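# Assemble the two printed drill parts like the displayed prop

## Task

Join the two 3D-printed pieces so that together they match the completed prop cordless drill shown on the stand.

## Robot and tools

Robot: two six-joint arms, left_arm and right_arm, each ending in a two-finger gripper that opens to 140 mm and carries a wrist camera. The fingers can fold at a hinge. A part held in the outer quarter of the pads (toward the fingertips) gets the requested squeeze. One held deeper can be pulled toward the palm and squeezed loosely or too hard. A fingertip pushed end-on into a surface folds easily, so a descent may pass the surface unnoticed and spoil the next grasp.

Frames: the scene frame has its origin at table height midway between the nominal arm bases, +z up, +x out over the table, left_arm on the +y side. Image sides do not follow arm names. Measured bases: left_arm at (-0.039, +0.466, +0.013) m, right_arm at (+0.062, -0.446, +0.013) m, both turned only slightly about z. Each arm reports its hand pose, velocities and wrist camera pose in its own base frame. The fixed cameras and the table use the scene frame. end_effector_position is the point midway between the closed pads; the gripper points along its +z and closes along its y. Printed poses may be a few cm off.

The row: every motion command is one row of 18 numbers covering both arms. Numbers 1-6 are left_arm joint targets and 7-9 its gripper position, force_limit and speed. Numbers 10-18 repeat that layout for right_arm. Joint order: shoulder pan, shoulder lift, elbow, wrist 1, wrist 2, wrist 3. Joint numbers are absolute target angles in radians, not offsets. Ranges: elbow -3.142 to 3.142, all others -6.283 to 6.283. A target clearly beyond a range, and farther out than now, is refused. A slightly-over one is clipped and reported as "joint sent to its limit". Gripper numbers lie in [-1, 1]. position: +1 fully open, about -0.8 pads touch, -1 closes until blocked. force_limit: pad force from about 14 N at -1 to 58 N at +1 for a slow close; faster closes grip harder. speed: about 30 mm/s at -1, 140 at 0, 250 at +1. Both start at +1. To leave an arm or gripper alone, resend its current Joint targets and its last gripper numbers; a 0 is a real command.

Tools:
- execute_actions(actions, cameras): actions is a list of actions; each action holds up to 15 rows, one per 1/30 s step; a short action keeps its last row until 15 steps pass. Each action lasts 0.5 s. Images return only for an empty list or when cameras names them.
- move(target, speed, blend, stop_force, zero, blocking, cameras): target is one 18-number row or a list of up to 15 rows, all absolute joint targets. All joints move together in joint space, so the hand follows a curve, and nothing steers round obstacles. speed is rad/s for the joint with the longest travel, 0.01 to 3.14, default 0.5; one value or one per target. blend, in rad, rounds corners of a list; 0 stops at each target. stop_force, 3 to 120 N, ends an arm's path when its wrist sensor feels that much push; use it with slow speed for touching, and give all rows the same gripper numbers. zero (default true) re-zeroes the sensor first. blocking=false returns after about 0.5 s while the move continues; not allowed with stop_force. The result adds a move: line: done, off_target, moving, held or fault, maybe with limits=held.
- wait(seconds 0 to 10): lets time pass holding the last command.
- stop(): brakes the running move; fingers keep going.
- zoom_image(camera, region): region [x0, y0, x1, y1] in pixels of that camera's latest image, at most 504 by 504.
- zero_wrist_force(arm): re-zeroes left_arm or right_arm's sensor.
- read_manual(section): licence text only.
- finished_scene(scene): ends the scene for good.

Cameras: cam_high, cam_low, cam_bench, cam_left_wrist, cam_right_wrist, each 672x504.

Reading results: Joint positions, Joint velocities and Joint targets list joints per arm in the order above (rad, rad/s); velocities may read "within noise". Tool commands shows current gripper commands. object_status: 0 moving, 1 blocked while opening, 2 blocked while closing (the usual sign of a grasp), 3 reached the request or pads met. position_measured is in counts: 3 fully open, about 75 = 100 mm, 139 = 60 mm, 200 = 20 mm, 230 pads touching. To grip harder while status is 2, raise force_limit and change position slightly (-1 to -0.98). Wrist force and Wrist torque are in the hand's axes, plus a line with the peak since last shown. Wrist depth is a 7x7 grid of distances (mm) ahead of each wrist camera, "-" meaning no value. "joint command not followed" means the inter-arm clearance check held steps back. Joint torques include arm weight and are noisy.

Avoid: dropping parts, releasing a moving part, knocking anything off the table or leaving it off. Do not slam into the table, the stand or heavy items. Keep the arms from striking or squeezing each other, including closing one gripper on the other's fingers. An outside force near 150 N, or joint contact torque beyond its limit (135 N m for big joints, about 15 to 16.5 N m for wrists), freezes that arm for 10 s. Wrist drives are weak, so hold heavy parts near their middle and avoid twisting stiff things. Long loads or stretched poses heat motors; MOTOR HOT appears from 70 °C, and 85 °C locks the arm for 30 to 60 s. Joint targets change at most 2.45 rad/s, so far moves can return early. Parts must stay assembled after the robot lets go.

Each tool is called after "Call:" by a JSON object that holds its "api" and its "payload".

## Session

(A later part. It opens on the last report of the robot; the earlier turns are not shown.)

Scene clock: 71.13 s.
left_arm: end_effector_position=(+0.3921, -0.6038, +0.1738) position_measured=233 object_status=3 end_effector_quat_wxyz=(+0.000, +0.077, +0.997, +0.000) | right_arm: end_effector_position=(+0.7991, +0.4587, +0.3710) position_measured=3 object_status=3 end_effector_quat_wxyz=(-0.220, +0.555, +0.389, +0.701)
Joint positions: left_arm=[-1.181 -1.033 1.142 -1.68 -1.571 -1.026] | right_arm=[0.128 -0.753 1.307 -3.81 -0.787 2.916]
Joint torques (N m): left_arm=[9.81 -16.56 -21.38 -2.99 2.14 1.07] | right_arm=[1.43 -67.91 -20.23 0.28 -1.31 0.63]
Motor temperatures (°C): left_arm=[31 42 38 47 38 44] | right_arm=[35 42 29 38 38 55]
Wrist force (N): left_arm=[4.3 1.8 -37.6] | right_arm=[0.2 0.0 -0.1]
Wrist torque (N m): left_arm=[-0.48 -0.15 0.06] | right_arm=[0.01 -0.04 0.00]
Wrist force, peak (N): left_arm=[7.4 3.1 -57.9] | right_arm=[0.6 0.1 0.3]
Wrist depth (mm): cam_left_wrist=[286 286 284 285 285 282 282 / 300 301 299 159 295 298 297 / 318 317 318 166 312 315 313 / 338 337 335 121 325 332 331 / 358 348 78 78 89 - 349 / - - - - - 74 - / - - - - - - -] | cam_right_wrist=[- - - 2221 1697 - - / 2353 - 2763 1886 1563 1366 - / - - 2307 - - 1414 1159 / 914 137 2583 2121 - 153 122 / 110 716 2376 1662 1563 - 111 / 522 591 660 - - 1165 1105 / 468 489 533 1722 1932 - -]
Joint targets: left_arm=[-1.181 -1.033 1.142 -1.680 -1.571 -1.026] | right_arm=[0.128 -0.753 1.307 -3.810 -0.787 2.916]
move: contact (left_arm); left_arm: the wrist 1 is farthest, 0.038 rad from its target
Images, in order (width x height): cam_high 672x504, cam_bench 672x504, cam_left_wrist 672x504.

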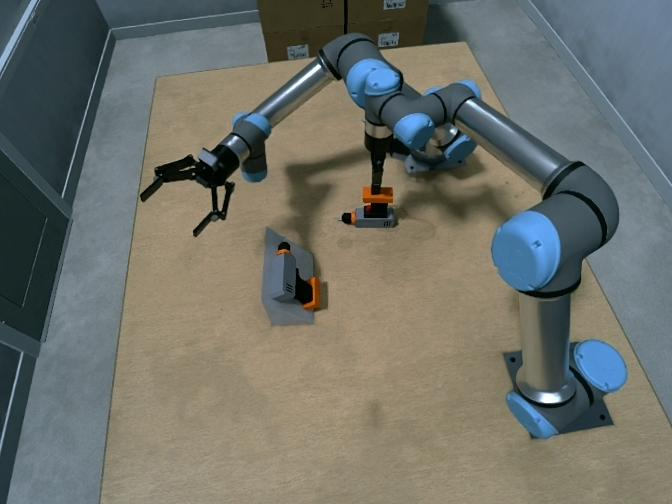

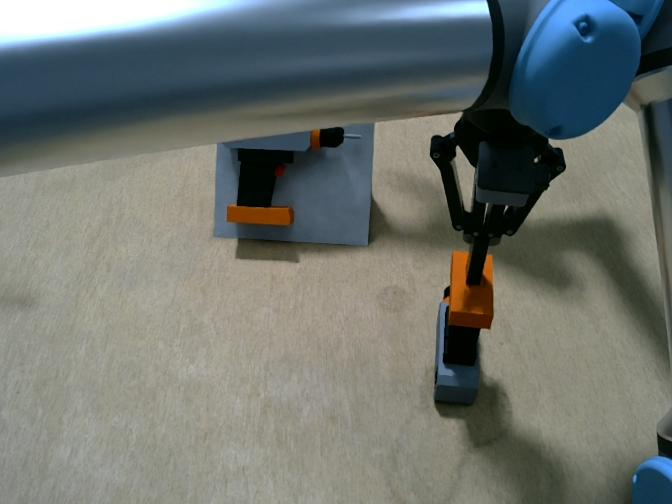

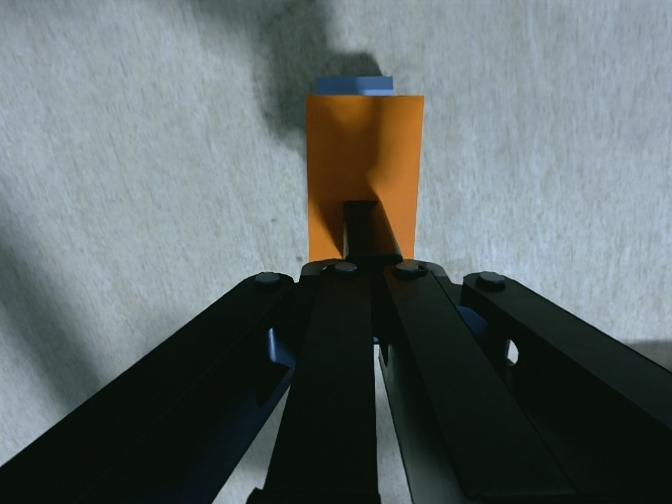

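Call:
{"api": "move", "payload": {"target": [-1.1811, -1.0900, 1.0700, -1.5508, -1.5708, -1.0261, -1, 0, 0, 0.128, -0.753, 1.307, -3.81, -0.787, 2.916, 1, 1, 1], "speed": 0.3, "cameras": ["cam_high", "cam_bench", "cam_left_wrist"]}}

Call:
{"api": "zoom_image", "payload": {"camera": "cam_high", "region": [335, 160, 415, 240]}}

Call:
{"api": "zoom_image", "payload": {"camera": "cam_bench", "region": [400, 250, 520, 410]}}

Scene clock: 72.73 s.
left_arm: end_effector_position=(+0.3848, -0.5862, +0.2361) position_measured=233 object_status=3 end_effector_quat_wxyz=(+0.000, +0.077, +0.997, +0.000) | right_arm: end_effector_position=(+0.7991, +0.4587, +0.3710) position_measured=3 object_status=3 end_effector_quat_wxyz=(-0.220, +0.555, +0.389, +0.701)
Joint positions: left_arm=[-1.181 -1.09 1.07 -1.551 -1.571 -1.026] | right_arm=[0.128 -0.753 1.307 -3.81 -0.787 2.916]
Joint torques (N m): left_arm=[7.3 -40.47 -14.03 -3.77 2.37 1.21] | right_arm=[1.52 -66.75 -20.69 0.2 -1.4 0.76]
Motor temperatures (°C): left_arm=[31 42 38 47 38 44] | right_arm=[35 42 29 38 38 55]
Wrist force (N): left_arm=[-0.7 -1.2 0.3] | right_arm=[0.2 0.2 0.1]
Wrist torque (N m): left_arm=[-0.33 -0.07 0.06] | right_arm=[0.04 -0.05 0.01]
Wrist force, peak (N): left_arm=[4.3 1.7 -38.0] | right_arm=[0.4 0.4 -0.1]
Wrist depth (mm): cam_left_wrist=[340 339 338 339 339 337 338 / 362 357 356 349 356 354 355 / 377 378 376 227 375 374 374 / 398 400 395 121 393 398 397 / 428 416 78 78 89 - 416 / - - - - - 74 - / - - - - - - -] | cam_right_wrist=[2160 2376 3008 2084 - 1366 - / - - - 2160 - - - / - 2501 3211 1980 - - 1218 / 921 142 - 1916 - 152 129 / 110 714 2263 1980 1431 1320 112 / 523 593 662 1886 1800 1251 - / 468 490 534 1673 - - -]
Joint targets: left_arm=[-1.181 -1.090 1.070 -1.551 -1.571 -1.026] | right_arm=[0.128 -0.753 1.307 -3.810 -0.787 2.916]
move: done
Images, in order (width x height): cam_high 672x504, cam_bench 672x504, cam_left_wrist 672x504.

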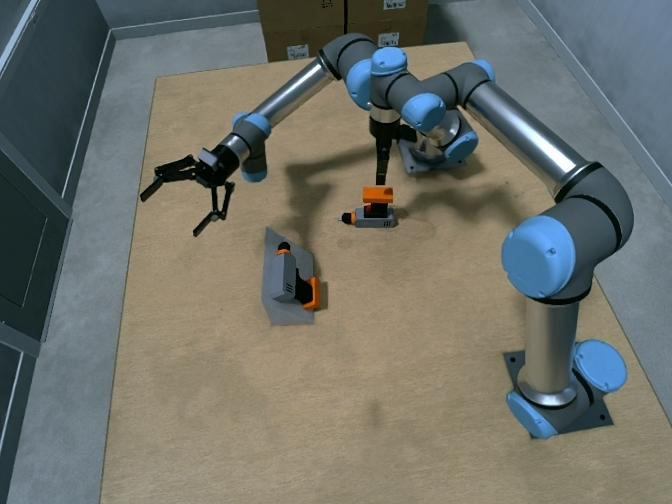

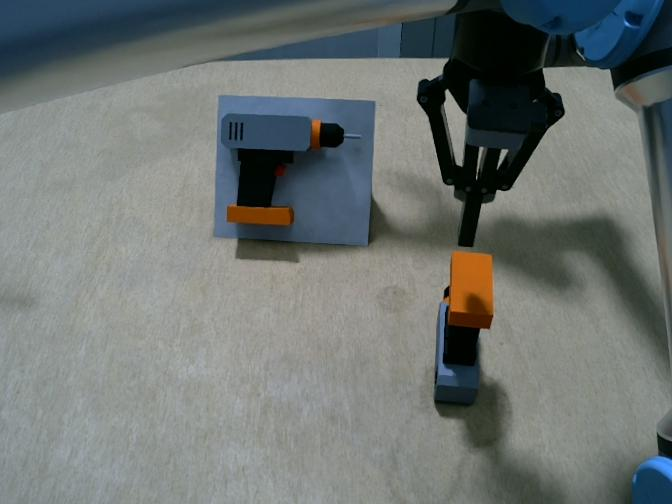

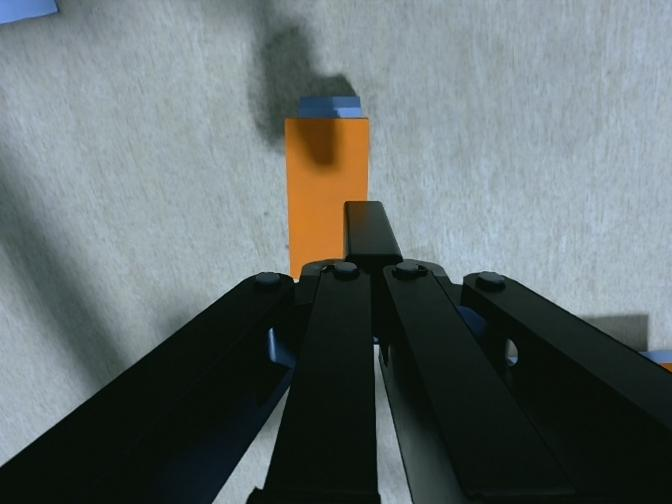

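Scaled by 6.300 from the camera's 672x504 image, which has a finer 960x720 frame.

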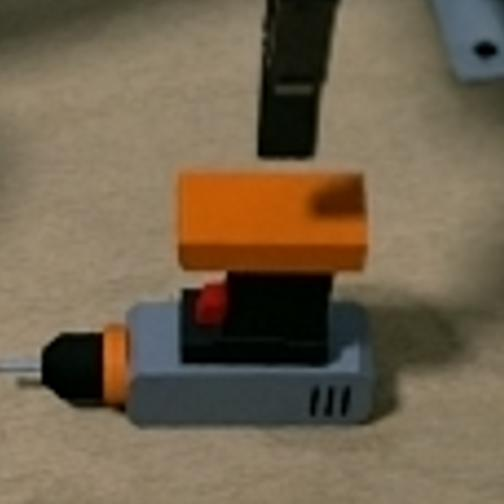

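Scaled by 3.150 from the camera's 672x504 image, which has a finer 960x720 frame.

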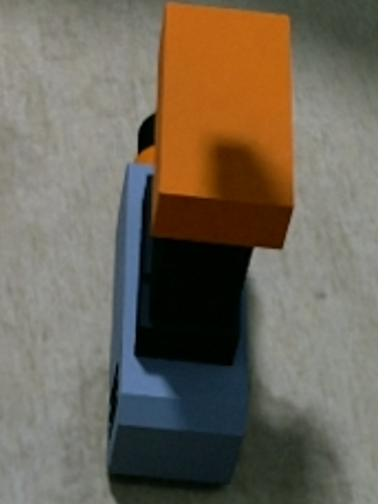

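Call:
{"api": "finished_scene", "payload": {}}

The scene is finished: the task was done.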